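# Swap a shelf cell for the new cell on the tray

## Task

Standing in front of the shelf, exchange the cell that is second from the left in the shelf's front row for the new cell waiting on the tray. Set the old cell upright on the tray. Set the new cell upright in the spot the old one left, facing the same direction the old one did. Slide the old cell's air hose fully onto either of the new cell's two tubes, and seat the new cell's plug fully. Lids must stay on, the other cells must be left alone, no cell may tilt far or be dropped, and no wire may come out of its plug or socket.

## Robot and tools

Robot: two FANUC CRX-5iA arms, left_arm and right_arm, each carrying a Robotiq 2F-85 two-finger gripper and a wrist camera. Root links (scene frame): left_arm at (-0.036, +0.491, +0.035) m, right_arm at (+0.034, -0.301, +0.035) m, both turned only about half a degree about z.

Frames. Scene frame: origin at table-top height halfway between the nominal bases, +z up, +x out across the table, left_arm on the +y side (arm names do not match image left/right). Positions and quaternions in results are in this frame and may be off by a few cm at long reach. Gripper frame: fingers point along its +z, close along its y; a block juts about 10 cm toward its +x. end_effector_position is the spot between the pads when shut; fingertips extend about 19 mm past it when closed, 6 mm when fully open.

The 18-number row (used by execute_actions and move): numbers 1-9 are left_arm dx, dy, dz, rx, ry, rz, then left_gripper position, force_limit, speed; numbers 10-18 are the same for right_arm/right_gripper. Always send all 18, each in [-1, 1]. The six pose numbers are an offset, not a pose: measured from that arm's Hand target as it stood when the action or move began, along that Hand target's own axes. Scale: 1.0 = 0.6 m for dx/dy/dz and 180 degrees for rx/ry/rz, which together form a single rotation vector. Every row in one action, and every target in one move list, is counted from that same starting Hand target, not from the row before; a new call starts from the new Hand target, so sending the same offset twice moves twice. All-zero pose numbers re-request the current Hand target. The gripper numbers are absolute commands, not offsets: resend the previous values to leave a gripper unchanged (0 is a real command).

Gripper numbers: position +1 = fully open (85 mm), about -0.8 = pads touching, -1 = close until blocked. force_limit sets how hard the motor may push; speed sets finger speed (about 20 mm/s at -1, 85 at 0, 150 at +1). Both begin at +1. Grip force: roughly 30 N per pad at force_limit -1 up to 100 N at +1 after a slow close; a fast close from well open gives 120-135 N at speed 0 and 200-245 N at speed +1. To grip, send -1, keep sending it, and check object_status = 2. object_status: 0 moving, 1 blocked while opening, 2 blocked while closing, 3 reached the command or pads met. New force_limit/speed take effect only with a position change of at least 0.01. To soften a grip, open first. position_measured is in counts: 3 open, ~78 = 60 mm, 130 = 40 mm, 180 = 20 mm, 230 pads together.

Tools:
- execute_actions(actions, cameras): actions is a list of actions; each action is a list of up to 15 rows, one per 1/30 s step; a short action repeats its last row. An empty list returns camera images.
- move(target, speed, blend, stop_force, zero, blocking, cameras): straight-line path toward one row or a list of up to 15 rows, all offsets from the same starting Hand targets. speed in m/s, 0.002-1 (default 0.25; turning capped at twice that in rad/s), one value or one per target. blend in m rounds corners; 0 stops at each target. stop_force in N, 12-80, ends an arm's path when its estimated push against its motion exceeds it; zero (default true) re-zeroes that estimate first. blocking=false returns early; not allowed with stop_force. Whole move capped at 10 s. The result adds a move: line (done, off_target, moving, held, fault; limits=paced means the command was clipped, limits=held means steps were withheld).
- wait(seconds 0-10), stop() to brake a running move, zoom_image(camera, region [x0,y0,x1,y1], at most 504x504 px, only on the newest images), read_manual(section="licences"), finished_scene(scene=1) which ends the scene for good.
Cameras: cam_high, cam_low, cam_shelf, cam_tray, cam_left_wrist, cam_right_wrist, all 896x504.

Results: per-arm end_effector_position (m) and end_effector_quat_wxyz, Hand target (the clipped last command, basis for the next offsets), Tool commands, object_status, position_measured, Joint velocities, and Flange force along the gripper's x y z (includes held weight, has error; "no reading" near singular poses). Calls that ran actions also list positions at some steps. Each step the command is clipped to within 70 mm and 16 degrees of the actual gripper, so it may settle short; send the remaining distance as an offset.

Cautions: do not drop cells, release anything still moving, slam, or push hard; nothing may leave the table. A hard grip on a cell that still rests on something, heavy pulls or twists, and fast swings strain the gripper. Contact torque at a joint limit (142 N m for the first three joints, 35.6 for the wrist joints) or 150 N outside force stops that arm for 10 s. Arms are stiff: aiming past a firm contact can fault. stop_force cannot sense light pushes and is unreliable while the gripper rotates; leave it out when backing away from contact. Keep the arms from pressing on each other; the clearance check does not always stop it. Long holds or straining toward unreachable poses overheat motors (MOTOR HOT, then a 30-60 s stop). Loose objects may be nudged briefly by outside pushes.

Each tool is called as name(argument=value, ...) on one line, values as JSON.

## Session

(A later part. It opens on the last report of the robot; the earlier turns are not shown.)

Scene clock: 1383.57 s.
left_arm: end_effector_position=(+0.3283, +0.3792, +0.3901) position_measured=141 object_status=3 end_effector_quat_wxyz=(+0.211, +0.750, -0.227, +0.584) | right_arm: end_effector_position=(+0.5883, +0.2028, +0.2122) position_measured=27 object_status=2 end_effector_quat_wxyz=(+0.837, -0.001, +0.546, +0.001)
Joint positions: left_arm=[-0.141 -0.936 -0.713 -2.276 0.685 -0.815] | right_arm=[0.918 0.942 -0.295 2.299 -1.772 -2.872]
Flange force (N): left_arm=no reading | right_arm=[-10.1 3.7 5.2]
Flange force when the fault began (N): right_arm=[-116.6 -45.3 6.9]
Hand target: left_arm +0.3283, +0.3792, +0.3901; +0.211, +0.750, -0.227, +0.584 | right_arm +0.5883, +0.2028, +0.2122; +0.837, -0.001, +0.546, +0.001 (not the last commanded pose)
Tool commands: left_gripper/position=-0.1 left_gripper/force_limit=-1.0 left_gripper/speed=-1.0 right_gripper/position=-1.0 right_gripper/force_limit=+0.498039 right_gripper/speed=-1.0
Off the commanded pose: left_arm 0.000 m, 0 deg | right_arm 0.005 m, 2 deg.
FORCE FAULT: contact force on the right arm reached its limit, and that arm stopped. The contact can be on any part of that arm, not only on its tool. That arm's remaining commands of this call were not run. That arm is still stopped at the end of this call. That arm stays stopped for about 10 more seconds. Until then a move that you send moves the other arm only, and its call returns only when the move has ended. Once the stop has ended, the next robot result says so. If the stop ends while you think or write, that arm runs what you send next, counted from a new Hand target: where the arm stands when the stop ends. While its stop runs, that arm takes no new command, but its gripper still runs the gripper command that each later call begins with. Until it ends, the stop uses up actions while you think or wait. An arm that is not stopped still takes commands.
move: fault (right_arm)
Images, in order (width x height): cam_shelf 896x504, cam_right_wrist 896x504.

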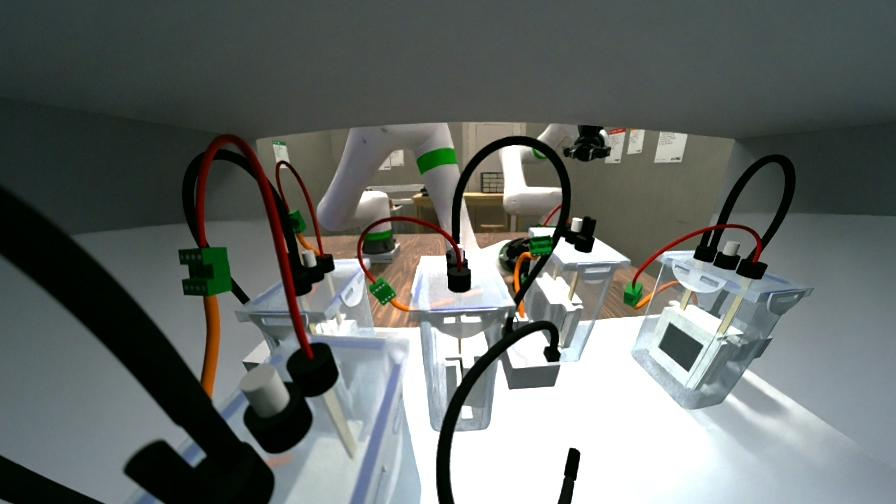

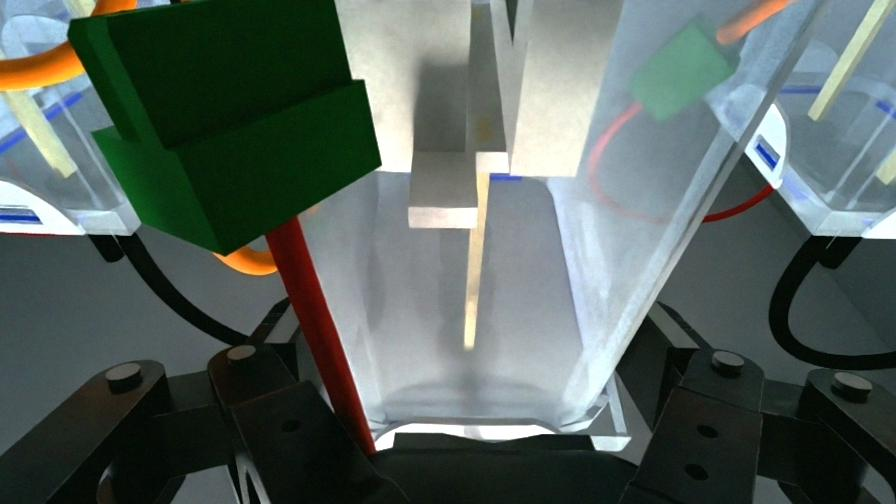

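wait(seconds=8, cameras=["cam_low"])

Scene clock: 1396.73 s.
left_arm: end_effector_position=(+0.3283, +0.3792, +0.3901) position_measured=141 object_status=3 end_effector_quat_wxyz=(+0.211, +0.750, -0.227, +0.584) | right_arm: end_effector_position=(+0.5883, +0.2028, +0.2122) position_measured=27 object_status=2 end_effector_quat_wxyz=(+0.837, -0.001, +0.546, +0.001)
Joint positions: left_arm=[-0.141 -0.936 -0.713 -2.276 0.685 -0.815] | right_arm=[0.918 0.942 -0.295 2.299 -1.772 -2.872]
Flange force (N): left_arm=no reading | right_arm=[-10.3 3.8 4.4]
Hand target: left_arm +0.3283, +0.3792, +0.3901; +0.211, +0.750, -0.227, +0.584 | right_arm +0.5883, +0.2028, +0.2122; +0.837, -0.001, +0.546, +0.001 (not the last commanded pose)
Tool commands: left_gripper/position=-0.1 left_gripper/force_limit=-1.0 left_gripper/speed=-1.0 right_gripper/position=-1.0 right_gripper/force_limit=+0.498039 right_gripper/speed=-1.0
Off the commanded pose: left_arm 0.000 m, 0 deg | right_arm 0.005 m, 2 deg.
FORCE FAULT, CONTINUED: the right arm's stop, for the force fault that an earlier result reported, is over. The rest of the stop counts as 20 of the actions that you can send in this scene. That arm's target is now where it stood when the stop ended, not its last command. That arm accepts commands again.
wait: 8.00 s; at rest from the start
Images, in order (width x height): cam_low 896x504.

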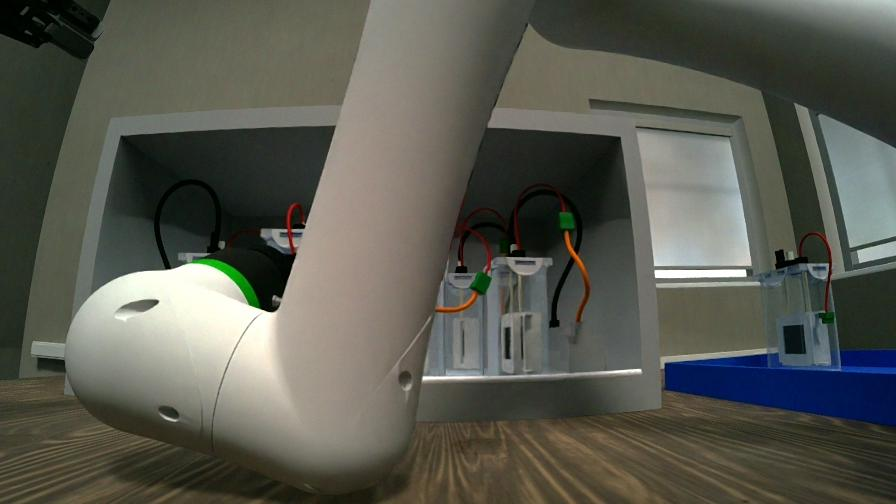

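execute_actions(actions=[[[0,0,0,0,0,0,-0.1,-1,-1,0,0,0,0,0,0,0.9,-1,-1]],[[0,0,0,0,0,0,-0.1,-1,-1,0,0,0,0,0,0,1,-1,-1]]], cameras=["cam_shelf","cam_right_wrist","cam_left_wrist"])

zoom_image(camera="cam_shelf", region=[420, 150, 720, 420])

Scene clock: 1401.77 s.
left_arm: end_effector_position=(+0.3283, +0.3792, +0.3901) position_measured=141 object_status=3 end_effector_quat_wxyz=(+0.211, +0.750, -0.227, +0.584) | right_arm: end_effector_position=(+0.5883, +0.2028, +0.2122) position_measured=3 object_status=3 end_effector_quat_wxyz=(+0.837, -0.001, +0.546, +0.001)
Joint positions: left_arm=[-0.141 -0.936 -0.713 -2.276 0.685 -0.815] | right_arm=[0.918 0.942 -0.295 2.299 -1.772 -2.872]
Flange force (N): left_arm=no reading | right_arm=[-2.9 1.2 2.1]
Flange force at the end of the 1st action (N): left_arm=no reading | right_arm=[-3.0 0.9 2.0]
Hand target: left_arm +0.3283, +0.3792, +0.3901; +0.211, +0.750, -0.227, +0.584 | right_arm +0.5883, +0.2028, +0.2122; +0.837, -0.001, +0.546, +0.001
Off the commanded pose: left_arm 0.000 m, 0 deg | right_arm 0.000 m, 0 deg.
Step readings (end_effector_position of left_arm | right_arm; steps 1 to 15: 1st action; 16 to 30: 2nd action):
0: (+0.3283, +0.3792, +0.3901) | (+0.5883, +0.2028, +0.2122)
1: (+0.3283, +0.3792, +0.3901) | (+0.5883, +0.2028, +0.2122)
2: (+0.3283, +0.3792, +0.3901) | (+0.5883, +0.2028, +0.2122)
4: (+0.3283, +0.3792, +0.3901) | (+0.5882, +0.2028, +0.2122)
8: (+0.3283, +0.3792, +0.3901) | (+0.5882, +0.2028, +0.2122)
15: (+0.3283, +0.3792, +0.3901) | (+0.5883, +0.2028, +0.2122)
16: (+0.3283, +0.3792, +0.3901) | (+0.5883, +0.2028, +0.2122)
17: (+0.3283, +0.3792, +0.3901) | (+0.5883, +0.2028, +0.2122)
19: (+0.3283, +0.3792, +0.3901) | (+0.5883, +0.2028, +0.2122)
23: (+0.3283, +0.3792, +0.3901) | (+0.5883, +0.2028, +0.2122)
30: (+0.3283, +0.3792, +0.3901) | (+0.5883, +0.2028, +0.2122)
Images, in order (width x height): cam_shelf 896x504, cam_left_wrist 896x504, cam_right_wrist 896x504.

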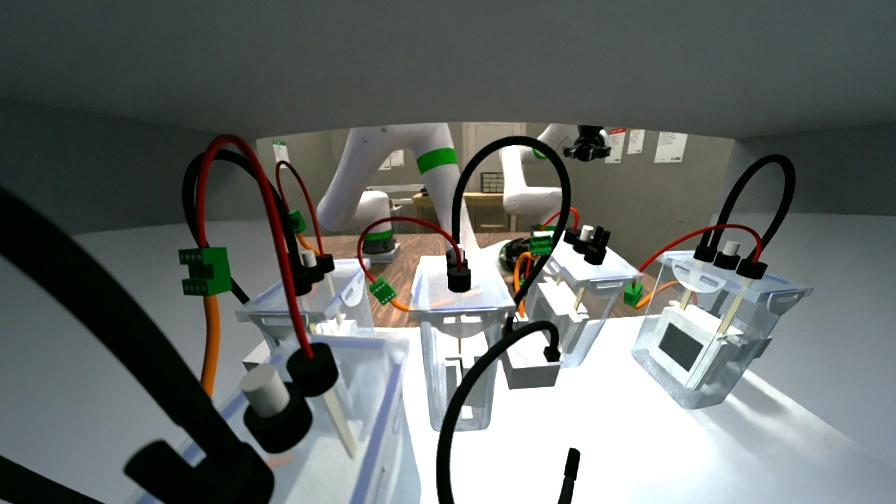

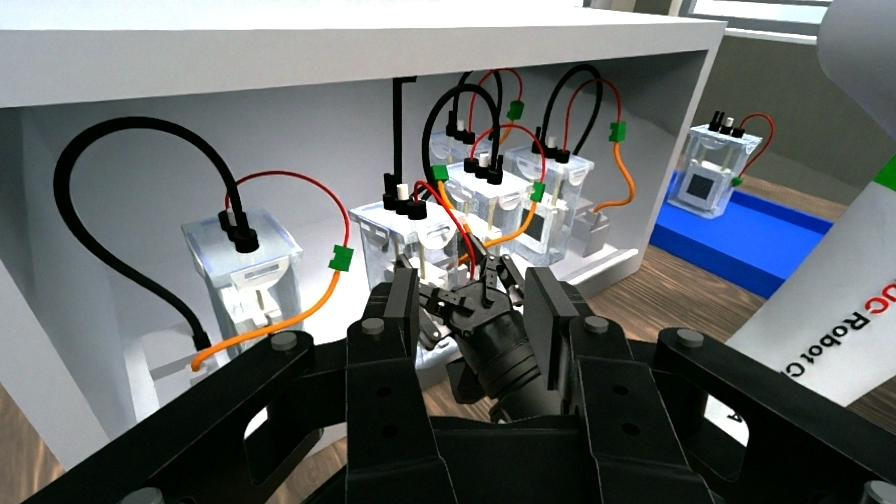

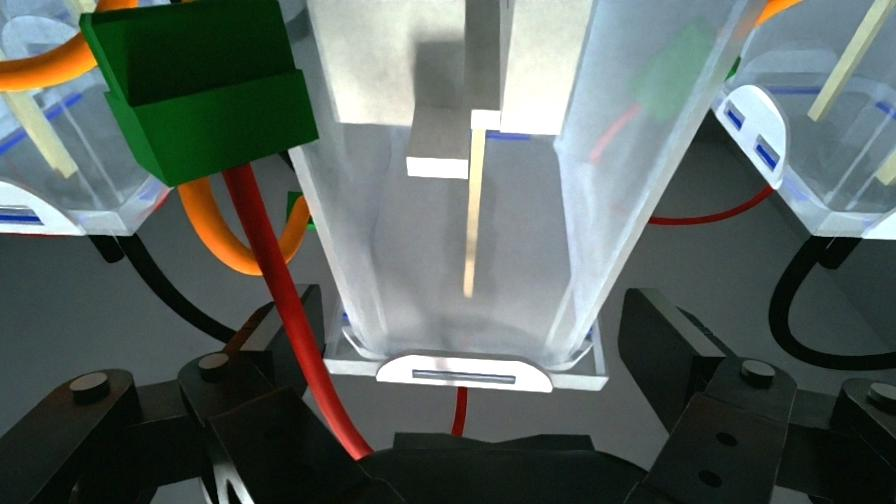

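Scaled by 1.680.

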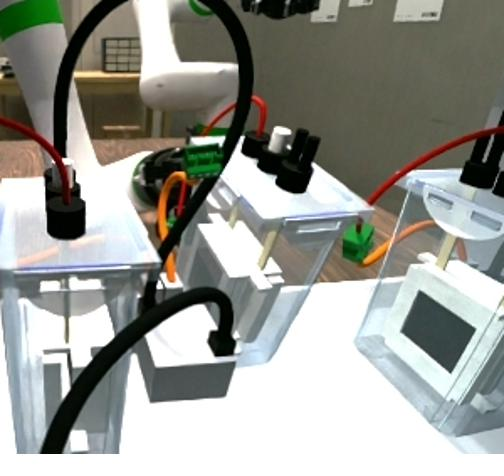

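move(target=[0,0,0,0,0,0,-0.1,-1,-1,-0.0875,0,-0.198,0,0,0,1,-1,-1], speed=0.1, cameras=["cam_shelf","cam_right_wrist","cam_left_wrist"])

Scene clock: 1408.40 s.
left_arm: end_effector_position=(+0.3283, +0.3792, +0.3901) position_measured=141 object_status=3 end_effector_quat_wxyz=(+0.211, +0.750, -0.227, +0.584) | right_arm: end_effector_position=(+0.4584, +0.2024, +0.2124) position_measured=3 object_status=3 end_effector_quat_wxyz=(+0.837, -0.001, +0.546, +0.001)
Joint positions: left_arm=[-0.141 -0.936 -0.713 -2.276 0.685 -0.815] | right_arm=[1.181 0.875 -0.485 2.029 -1.899 -2.935]
Flange force (N): left_arm=no reading | right_arm=[-2.6 1.1 1.8]
Hand target: left_arm +0.3283, +0.3792, +0.3901; +0.211, +0.750, -0.227, +0.584 | right_arm +0.4584, +0.2024, +0.2124; +0.837, -0.001, +0.546, +0.001
Off the commanded pose: left_arm 0.000 m, 0 deg | right_arm 0.000 m, 0 deg.
move: done
Images, in order (width x height): cam_shelf 896x504, cam_left_wrist 896x504, cam_right_wrist 896x504.

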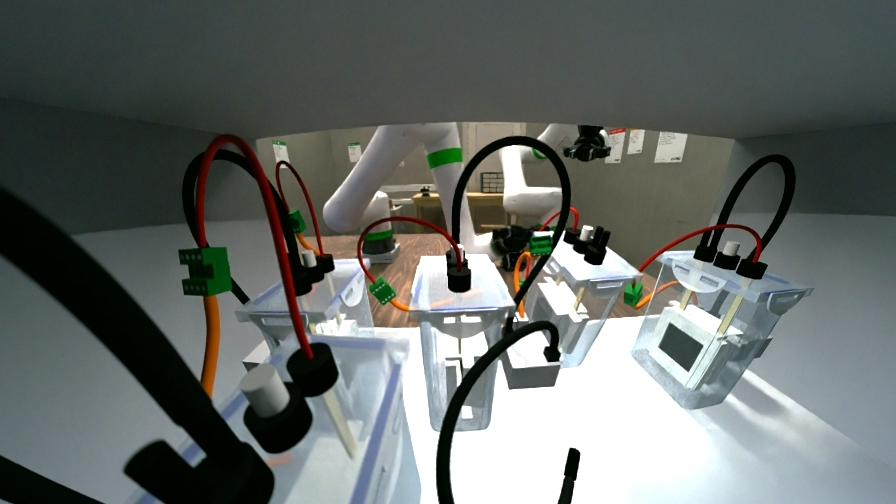

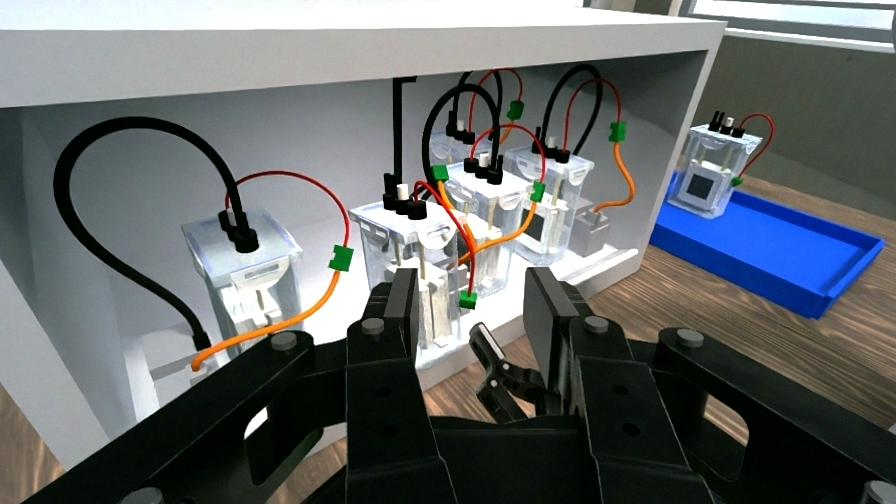

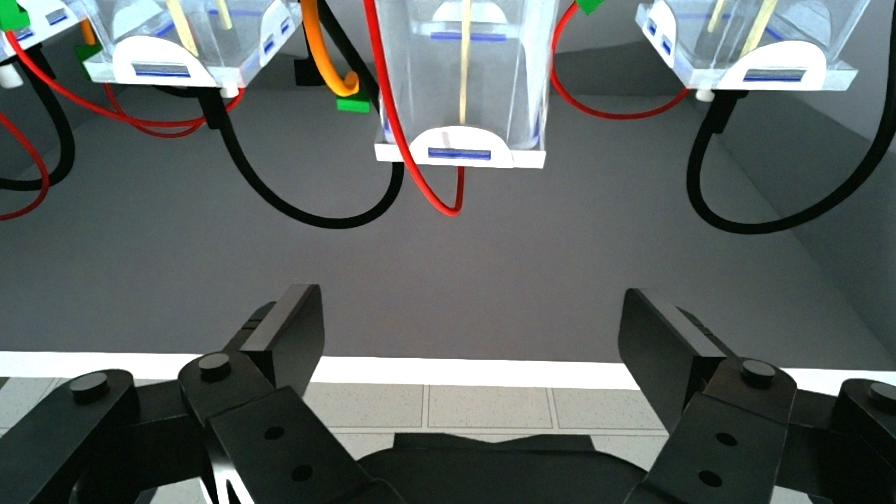

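move(target=[[0,0,0,0,0,0,-0.1,-1,-1,-0.083,0,0.0185,0,0.125,0,1,-1,-1]], speed=0.2)

move(target=[[0,0,0,0,0,0,-0.1,-1,-1,0,0,0,0,0,-0.5,1,-1,-1],[0,0,0,0,0,0,-0.1,-1,-1,0,0,0,0,0,-0.995,1,-1,-1]], speed=0.4, cameras=["all"])

Scene clock: 1440.47 s.
left_arm: end_effector_position=(+0.3283, +0.3792, +0.3901) position_measured=141 object_status=3 end_effector_quat_wxyz=(+0.211, +0.750, -0.227, +0.584) | right_arm: end_effector_position=(+0.4485, +0.2023, +0.2624) position_measured=3 object_status=3 end_effector_quat_wxyz=(+0.715, -0.001, +0.699, +0.001)
Joint positions: left_arm=[-0.141 -0.936 -0.713 -2.276 0.685 -0.815] | right_arm=[1.298 0.511 -0.576 1.818 -1.467 -2.673]
Flange force (N): left_arm=no reading | right_arm=[-3.9 0.1 -0.2]
Hand target: left_arm +0.3283, +0.3792, +0.3901; +0.211, +0.750, -0.227, +0.584 | right_arm +0.4485, +0.2024, +0.2625; +0.715, -0.001, +0.699, +0.001
Off the commanded pose: left_arm 0.000 m, 0 deg | right_arm 0.000 m, 0 deg.
move: done

Scene clock: 1445.17 s.
left_arm: end_effector_position=(+0.3283, +0.3792, +0.3901) position_measured=141 object_status=3 end_effector_quat_wxyz=(+0.211, +0.750, -0.227, +0.584) | right_arm: end_effector_position=(+0.4485, +0.2023, +0.2624) position_measured=3 object_status=3 end_effector_quat_wxyz=(-0.007, +0.699, -0.005, +0.715)
Joint positions: left_arm=[-0.141 -0.936 -0.713 -2.276 0.685 -0.815] | right_arm=[1.298 0.51 -0.576 1.818 -1.467 0.453]
Flange force (N): left_arm=no reading | right_arm=[2.7 -1.0 -0.2]
Hand target: left_arm +0.3283, +0.3792, +0.3901; +0.211, +0.750, -0.227, +0.584 | right_arm +0.4485, +0.2024, +0.2625; -0.007, +0.699, -0.005, +0.715
Off the commanded pose: left_arm 0.000 m, 0 deg | right_arm 0.000 m, 0 deg.
move: done

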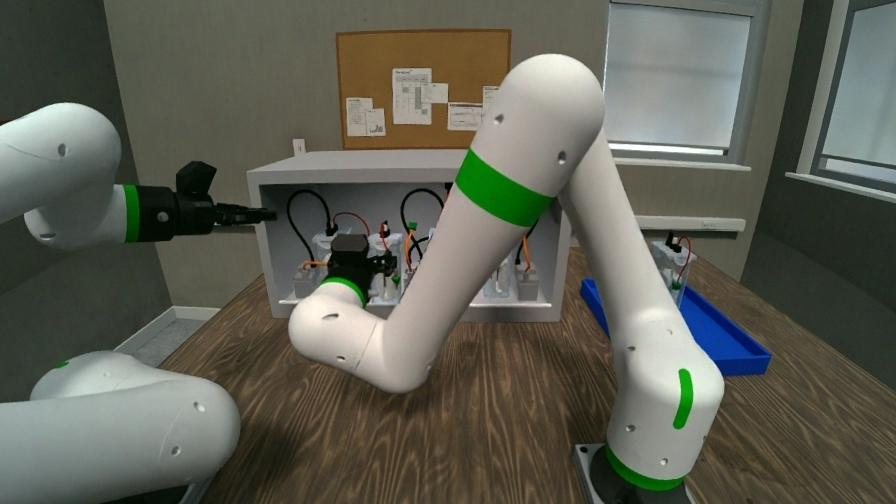

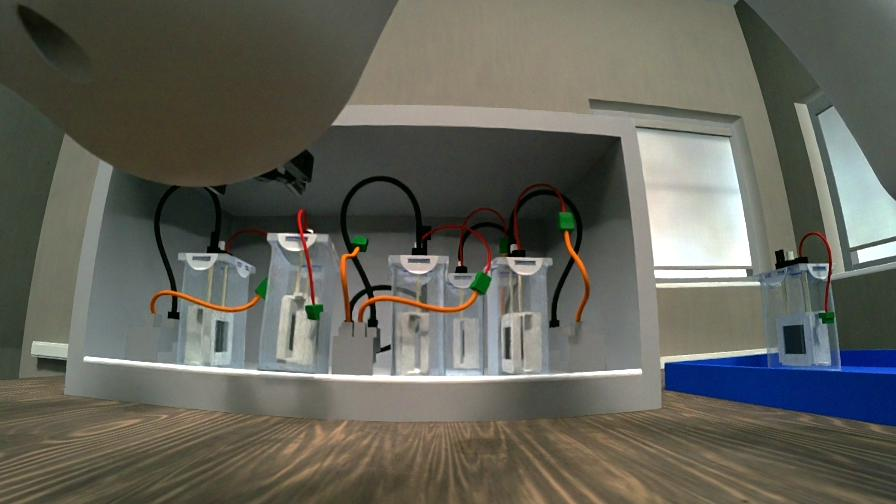

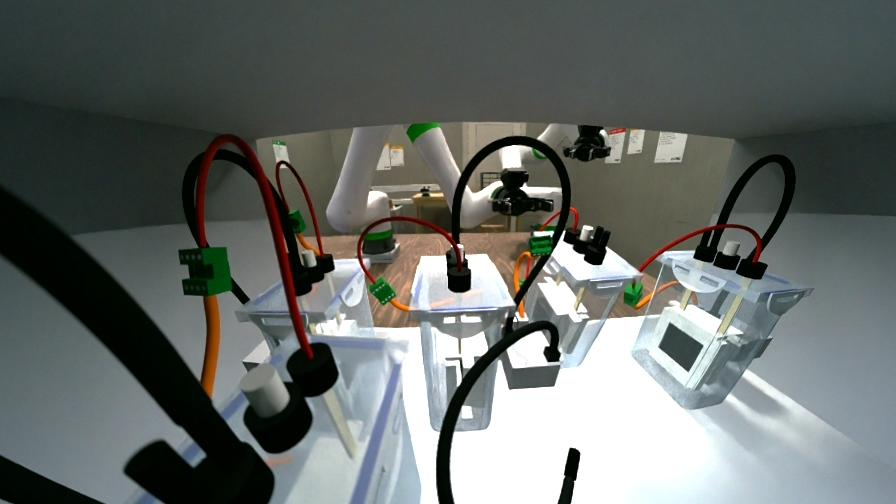

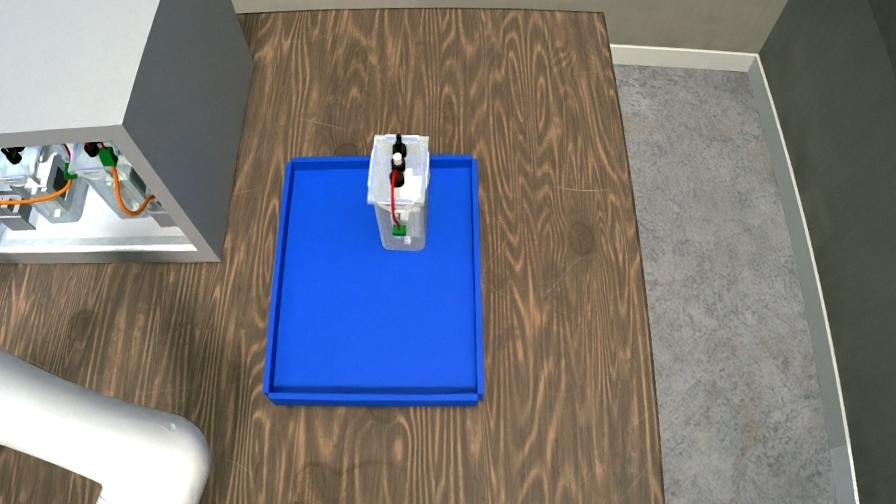

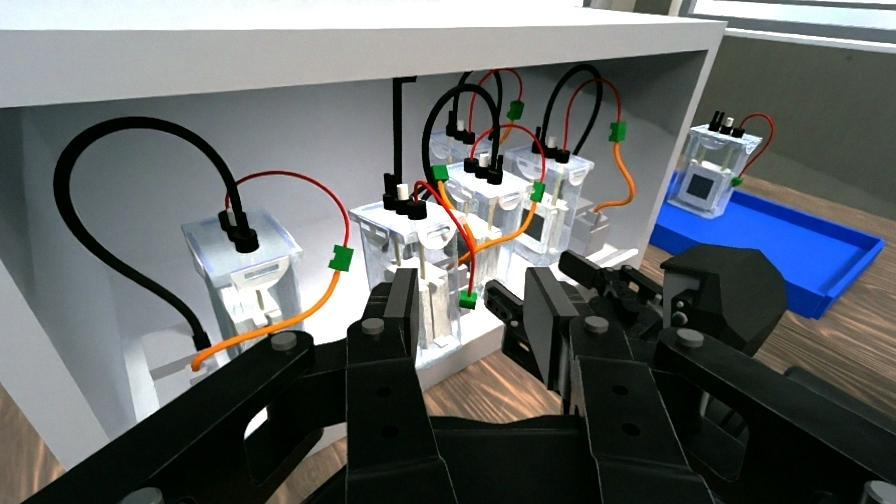

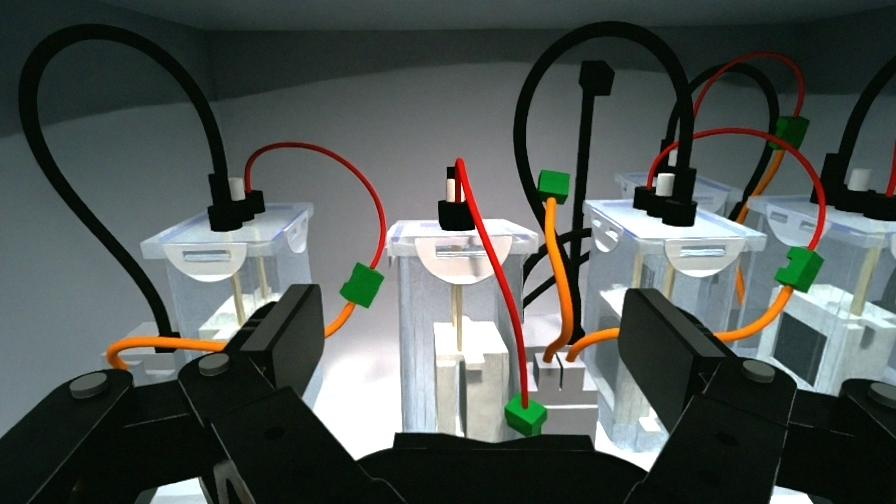

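move(target=[[0,0,0,0,0,0,-0.1,-1,-1,-0.145,0.0038,0.0,0,0,0,1,-1,-1],[0,0,0,0,0,0,-0.1,-1,-1,-0.145,0.0038,0.19,0,0,0,1,-1,-1]], speed=[0.2,0.08], cameras=["cam_right_wrist","cam_left_wrist","cam_shelf"])

Scene clock: 1474.60 s.
left_arm: end_effector_position=(+0.3283, +0.3792, +0.3901) position_measured=141 object_status=3 end_effector_quat_wxyz=(+0.211, +0.750, -0.227, +0.584) | right_arm: end_effector_position=(+0.5643, +0.2019, +0.1779) position_measured=3 object_status=3 end_effector_quat_wxyz=(-0.007, +0.699, -0.005, +0.715)
Joint positions: left_arm=[-0.141 -0.936 -0.713 -2.276 0.685 -0.815] | right_arm=[1.036 0.732 -0.445 2.072 -1.397 0.327]
Flange force (N): left_arm=no reading | right_arm=[3.3 -0.8 1.1]
Hand target: left_arm +0.3283, +0.3792, +0.3901; +0.211, +0.750, -0.227, +0.584 | right_arm +0.5643, +0.2018, +0.1779; -0.007, +0.699, -0.005, +0.715
Off the commanded pose: left_arm 0.000 m, 0 deg | right_arm 0.000 m, 0 deg.
move: done
Images, in order (width x height): cam_shelf 896x504, cam_left_wrist 896x504, cam_right_wrist 896x504.

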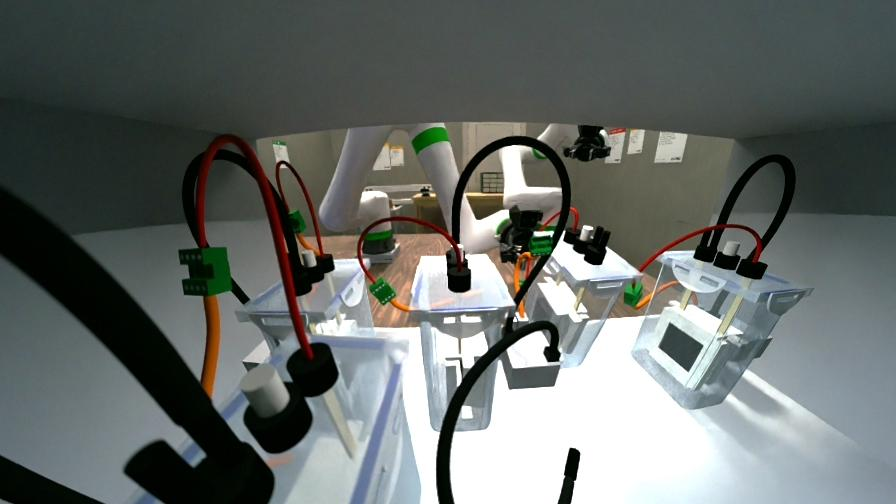

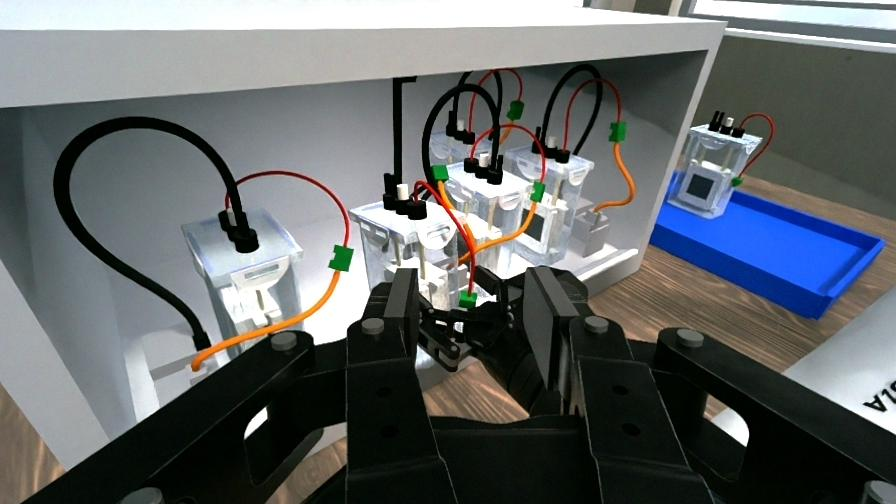

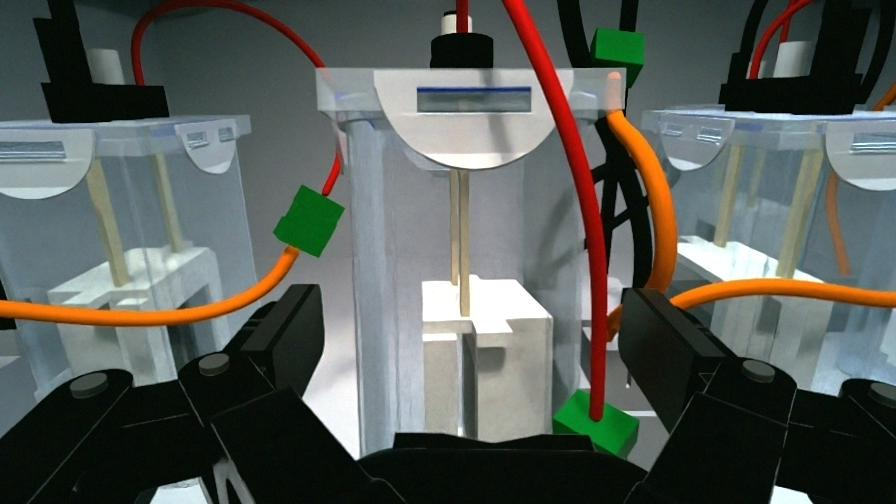

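move(target=[[0,0,0,0,0,0,-0.1,-1,-1,0.0,0.0012,0.002,0,0,0,0.92,-1,-1],[0,0,0,0,0,0,-0.1,-1,-1,0,0.0012,0.0945,0,0,0,0.92,-1,-1]], speed=0.05, stop_force=15, cameras=["cam_right_wrist","cam_left_wrist","cam_shelf"])

Scene clock: 1485.97 s.
left_arm: end_effector_position=(+0.3283, +0.3792, +0.3901) position_measured=141 object_status=3 end_effector_quat_wxyz=(+0.211, +0.750, -0.227, +0.584) | right_arm: end_effector_position=(+0.6210, +0.2013, +0.1792) position_measured=13 object_status=3 end_effector_quat_wxyz=(-0.007, +0.699, -0.005, +0.715)
Joint positions: left_arm=[-0.141 -0.936 -0.713 -2.276 0.685 -0.815] | right_arm=[0.932 0.77 -0.357 2.163 -1.334 0.349]
Flange force (N): left_arm=no reading | right_arm=[3.3 -2.9 -1.2]
Hand target: left_arm +0.3283, +0.3792, +0.3901; +0.211, +0.750, -0.227, +0.584 | right_arm +0.6210, +0.2013, +0.1792; -0.007, +0.699, -0.005, +0.715
Off the commanded pose: left_arm 0.000 m, 0 deg | right_arm 0.000 m, 0 deg.
move: done
Images, in order (width x height): cam_shelf 896x504, cam_left_wrist 896x504, cam_right_wrist 896x504.

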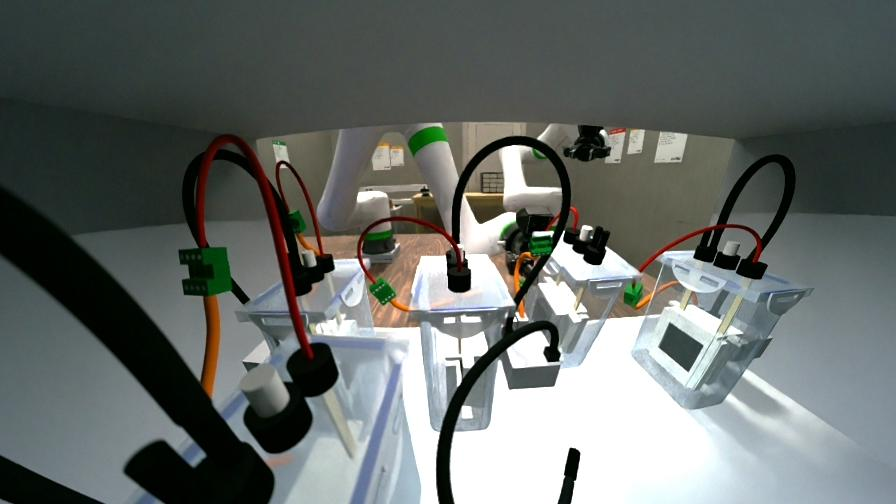

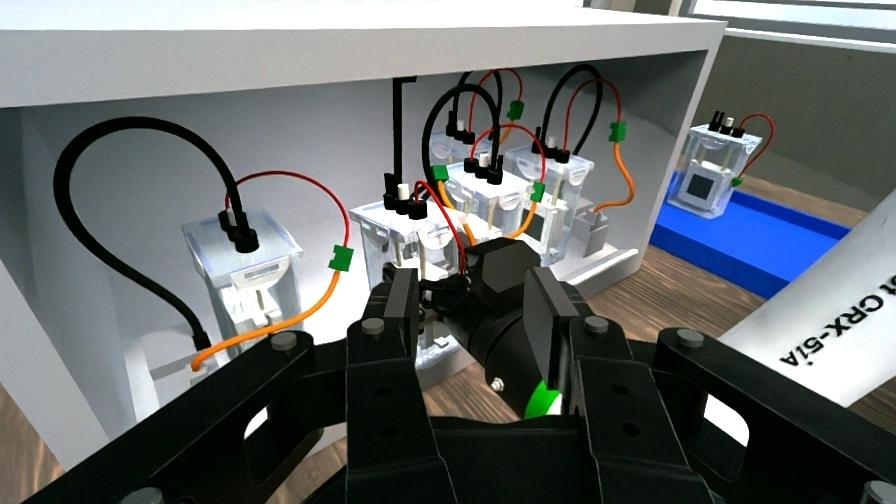

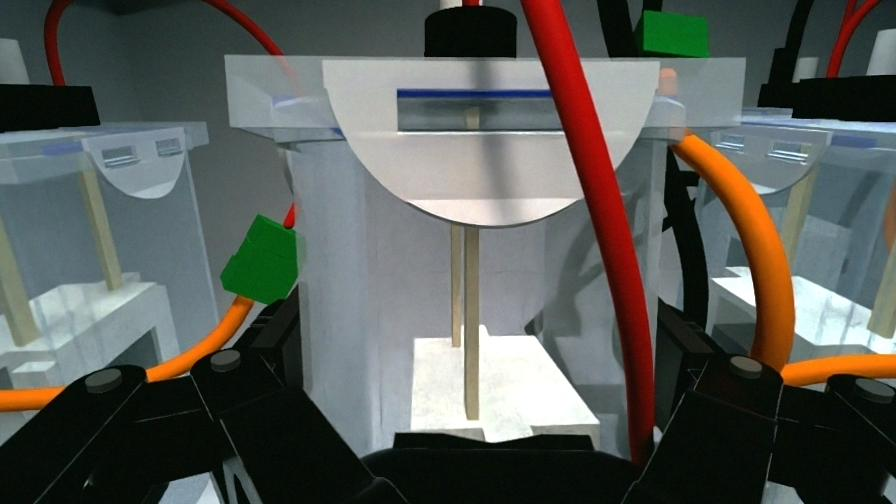

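execute_actions(actions=[[[0,0,0,0,0,0,-0.1,-1,-1,0,0,0,0,0,0,-1,-1,-1]],[[0,0,0,0,0,0,-0.1,-1,-1,0,0,0,0,0,0,-1,-1,-1]]], cameras=["cam_right_wrist"])

Scene clock: 1493.53 s.
left_arm: end_effector_position=(+0.3283, +0.3792, +0.3901) position_measured=141 object_status=3 end_effector_quat_wxyz=(+0.211, +0.750, -0.227, +0.584) | right_arm: end_effector_position=(+0.6210, +0.2013, +0.1792) position_measured=20 object_status=2 end_effector_quat_wxyz=(-0.007, +0.699, -0.005, +0.715)
Joint positions: left_arm=[-0.141 -0.936 -0.713 -2.276 0.685 -0.815] | right_arm=[0.932 0.77 -0.357 2.163 -1.334 0.349]
Flange force (N): left_arm=no reading | right_arm=[4.3 -2.8 -4.0]
Flange force at the end of the 1st action (N): left_arm=no reading | right_arm=[3.8 -3.2 -4.0]
Hand target: left_arm +0.3283, +0.3792, +0.3901; +0.211, +0.750, -0.227, +0.584 | right_arm +0.6210, +0.2013, +0.1792; -0.007, +0.699, -0.005, +0.715
Off the commanded pose: left_arm 0.000 m, 0 deg | right_arm 0.000 m, 0 deg.
Step readings (end_effector_position of left_arm | right_arm; steps 1 to 15: 1st action; 16 to 30: 2nd action):
0: (+0.3283, +0.3792, +0.3901) | (+0.6210, +0.2013, +0.1792)
1: (+0.3283, +0.3792, +0.3901) | (+0.6210, +0.2013, +0.1792)
2: (+0.3283, +0.3792, +0.3901) | (+0.6210, +0.2013, +0.1792)
4: (+0.3283, +0.3792, +0.3901) | (+0.6210, +0.2013, +0.1792)
8: (+0.3283, +0.3792, +0.3901) | (+0.6210, +0.2013, +0.1792)
15: (+0.3283, +0.3792, +0.3901) | (+0.6210, +0.2013, +0.1792)
16: (+0.3283, +0.3792, +0.3901) | (+0.6210, +0.2013, +0.1792)
17: (+0.3283, +0.3792, +0.3901) | (+0.6210, +0.2013, +0.1792)
19: (+0.3283, +0.3792, +0.3901) | (+0.6210, +0.2013, +0.1792)
23: (+0.3283, +0.3792, +0.3901) | (+0.6210, +0.2013, +0.1792)
30: (+0.3283, +0.3792, +0.3901) | (+0.6210, +0.2013, +0.1792)
Images, in order (width x height): cam_right_wrist 896x504.

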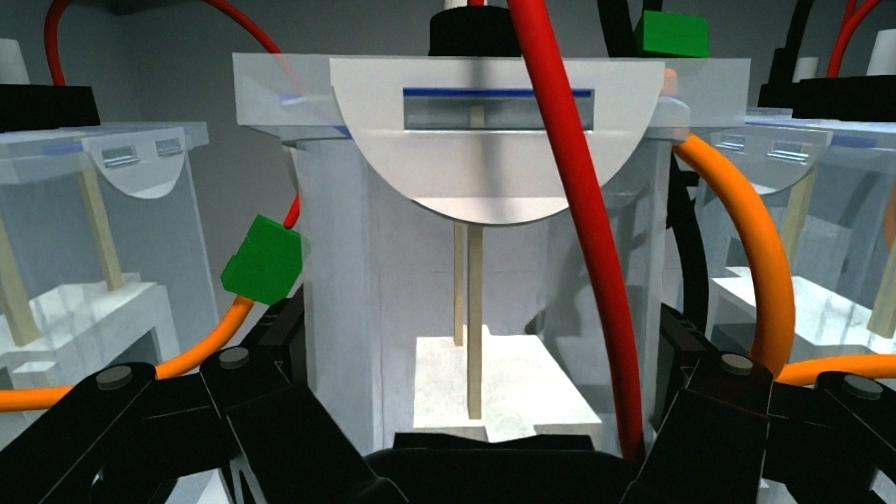

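move(target=[0,0,0,0,0,0,-0.1,-1,-1,0.006,0,0,0,0,0,-1,-1,-1], speed=0.02, cameras=["cam_right_wrist"])

execute_actions(actions=[[[0,0,0,0,0,0,-0.1,-1,-1,0,0,0,0,0,0,-0.98,0.5,-1]],[[0,0,0,0,0,0,-0.1,-1,-1,0,0,0,0,0,0,-0.98,0.5,-1]]], cameras=["cam_right_wrist"])

Scene clock: 1502.47 s.
left_arm: end_effector_position=(+0.3283, +0.3792, +0.3901) position_measured=141 object_status=3 end_effector_quat_wxyz=(+0.211, +0.750, -0.227, +0.584) | right_arm: end_effector_position=(+0.6210, +0.2012, +0.1828) position_measured=20 object_status=2 end_effector_quat_wxyz=(-0.007, +0.699, -0.005, +0.715)
Joint positions: left_arm=[-0.141 -0.936 -0.713 -2.276 0.685 -0.815] | right_arm=[0.933 0.763 -0.358 2.161 -1.331 0.354]
Flange force (N): left_arm=no reading | right_arm=[-9.9 -1.5 1.0]
Hand target: left_arm +0.3283, +0.3792, +0.3901; +0.211, +0.750, -0.227, +0.584 | right_arm +0.6210, +0.2012, +0.1828; -0.007, +0.699, -0.005, +0.715
Off the commanded pose: left_arm 0.000 m, 0 deg | right_arm 0.000 m, 0 deg.
move: done
Images, in order (width x height): cam_right_wrist 896x504.

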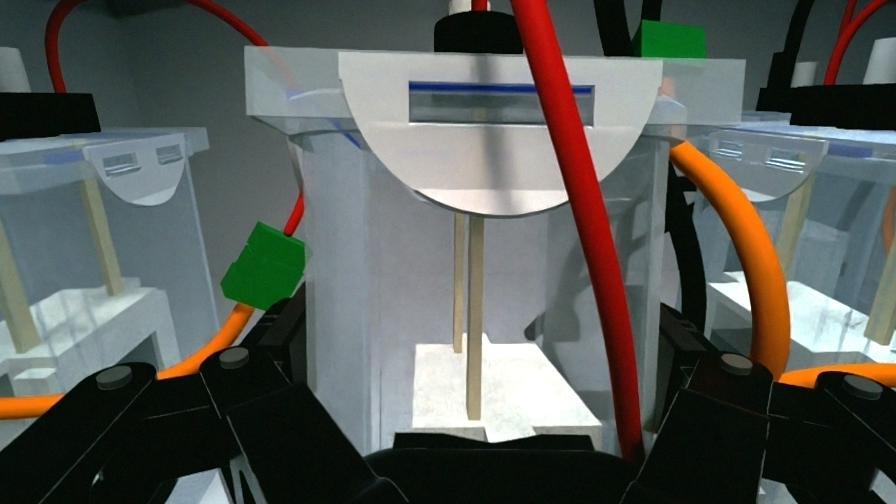

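Scene clock: 1503.67 s.
left_arm: end_effector_position=(+0.3283, +0.3792, +0.3901) position_measured=141 object_status=3 end_effector_quat_wxyz=(+0.211, +0.750, -0.227, +0.584) | right_arm: end_effector_position=(+0.6210, +0.2012, +0.1827) position_measured=24 object_status=2 end_effector_quat_wxyz=(-0.007, +0.699, -0.005, +0.715)
Joint positions: left_arm=[-0.141 -0.936 -0.713 -2.276 0.685 -0.815] | right_arm=[0.933 0.763 -0.358 2.161 -1.331 0.354]
Flange force (N): left_arm=no reading | right_arm=[-11.1 -1.0 0.7]
Flange force at the end of the 1st action (N): left_arm=no reading | right_arm=[-11.5 -1.5 0.7]
Hand target: left_arm +0.3283, +0.3792, +0.3901; +0.211, +0.750, -0.227, +0.584 | right_arm +0.6210, +0.2012, +0.1828; -0.007, +0.699, -0.005, +0.715
Off the commanded pose: left_arm 0.000 m, 0 deg | right_arm 0.000 m, 0 deg.
Step readings (end_effector_position of left_arm | right_arm; steps 1 to 15: 1st action; 16 to 30: 2nd action):
0: (+0.3283, +0.3792, +0.3901) | (+0.6210, +0.2012, +0.1828)
1: (+0.3283, +0.3792, +0.3901) | (+0.6210, +0.2012, +0.1828)
2: (+0.3283, +0.3792, +0.3901) | (+0.6210, +0.2012, +0.1828)
4: (+0.3283, +0.3792, +0.3901) | (+0.6210, +0.2012, +0.1828)
8: (+0.3283, +0.3792, +0.3901) | (+0.6210, +0.2012, +0.1827)
15: (+0.3283, +0.3792, +0.3901) | (+0.6210, +0.2012, +0.1827)
16: (+0.3283, +0.3792, +0.3901) | (+0.6210, +0.2012, +0.1827)
17: (+0.3283, +0.3792, +0.3901) | (+0.6210, +0.2012, +0.1827)
19: (+0.3283, +0.3792, +0.3901) | (+0.6210, +0.2012, +0.1827)
23: (+0.3283, +0.3792, +0.3901) | (+0.6210, +0.2012, +0.1827)
30: (+0.3283, +0.3792, +0.3901) | (+0.6210, +0.2012, +0.1827)
Images, in order (width x height): cam_right_wrist 896x504.

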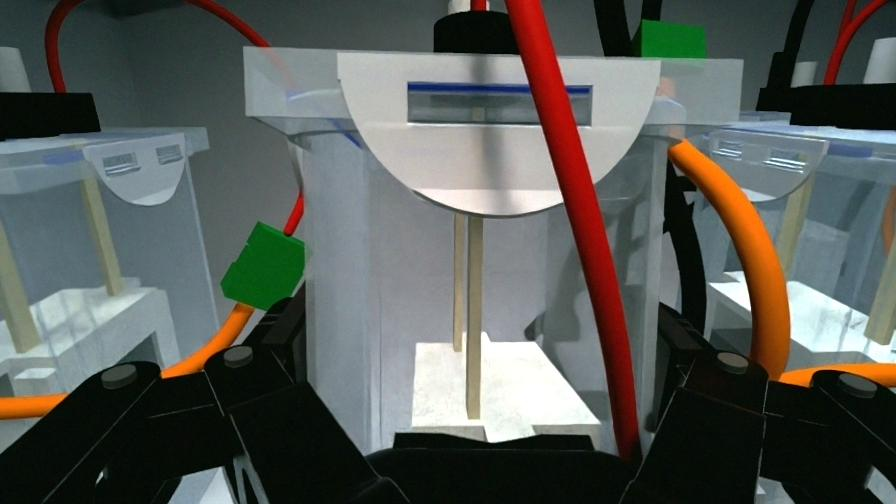

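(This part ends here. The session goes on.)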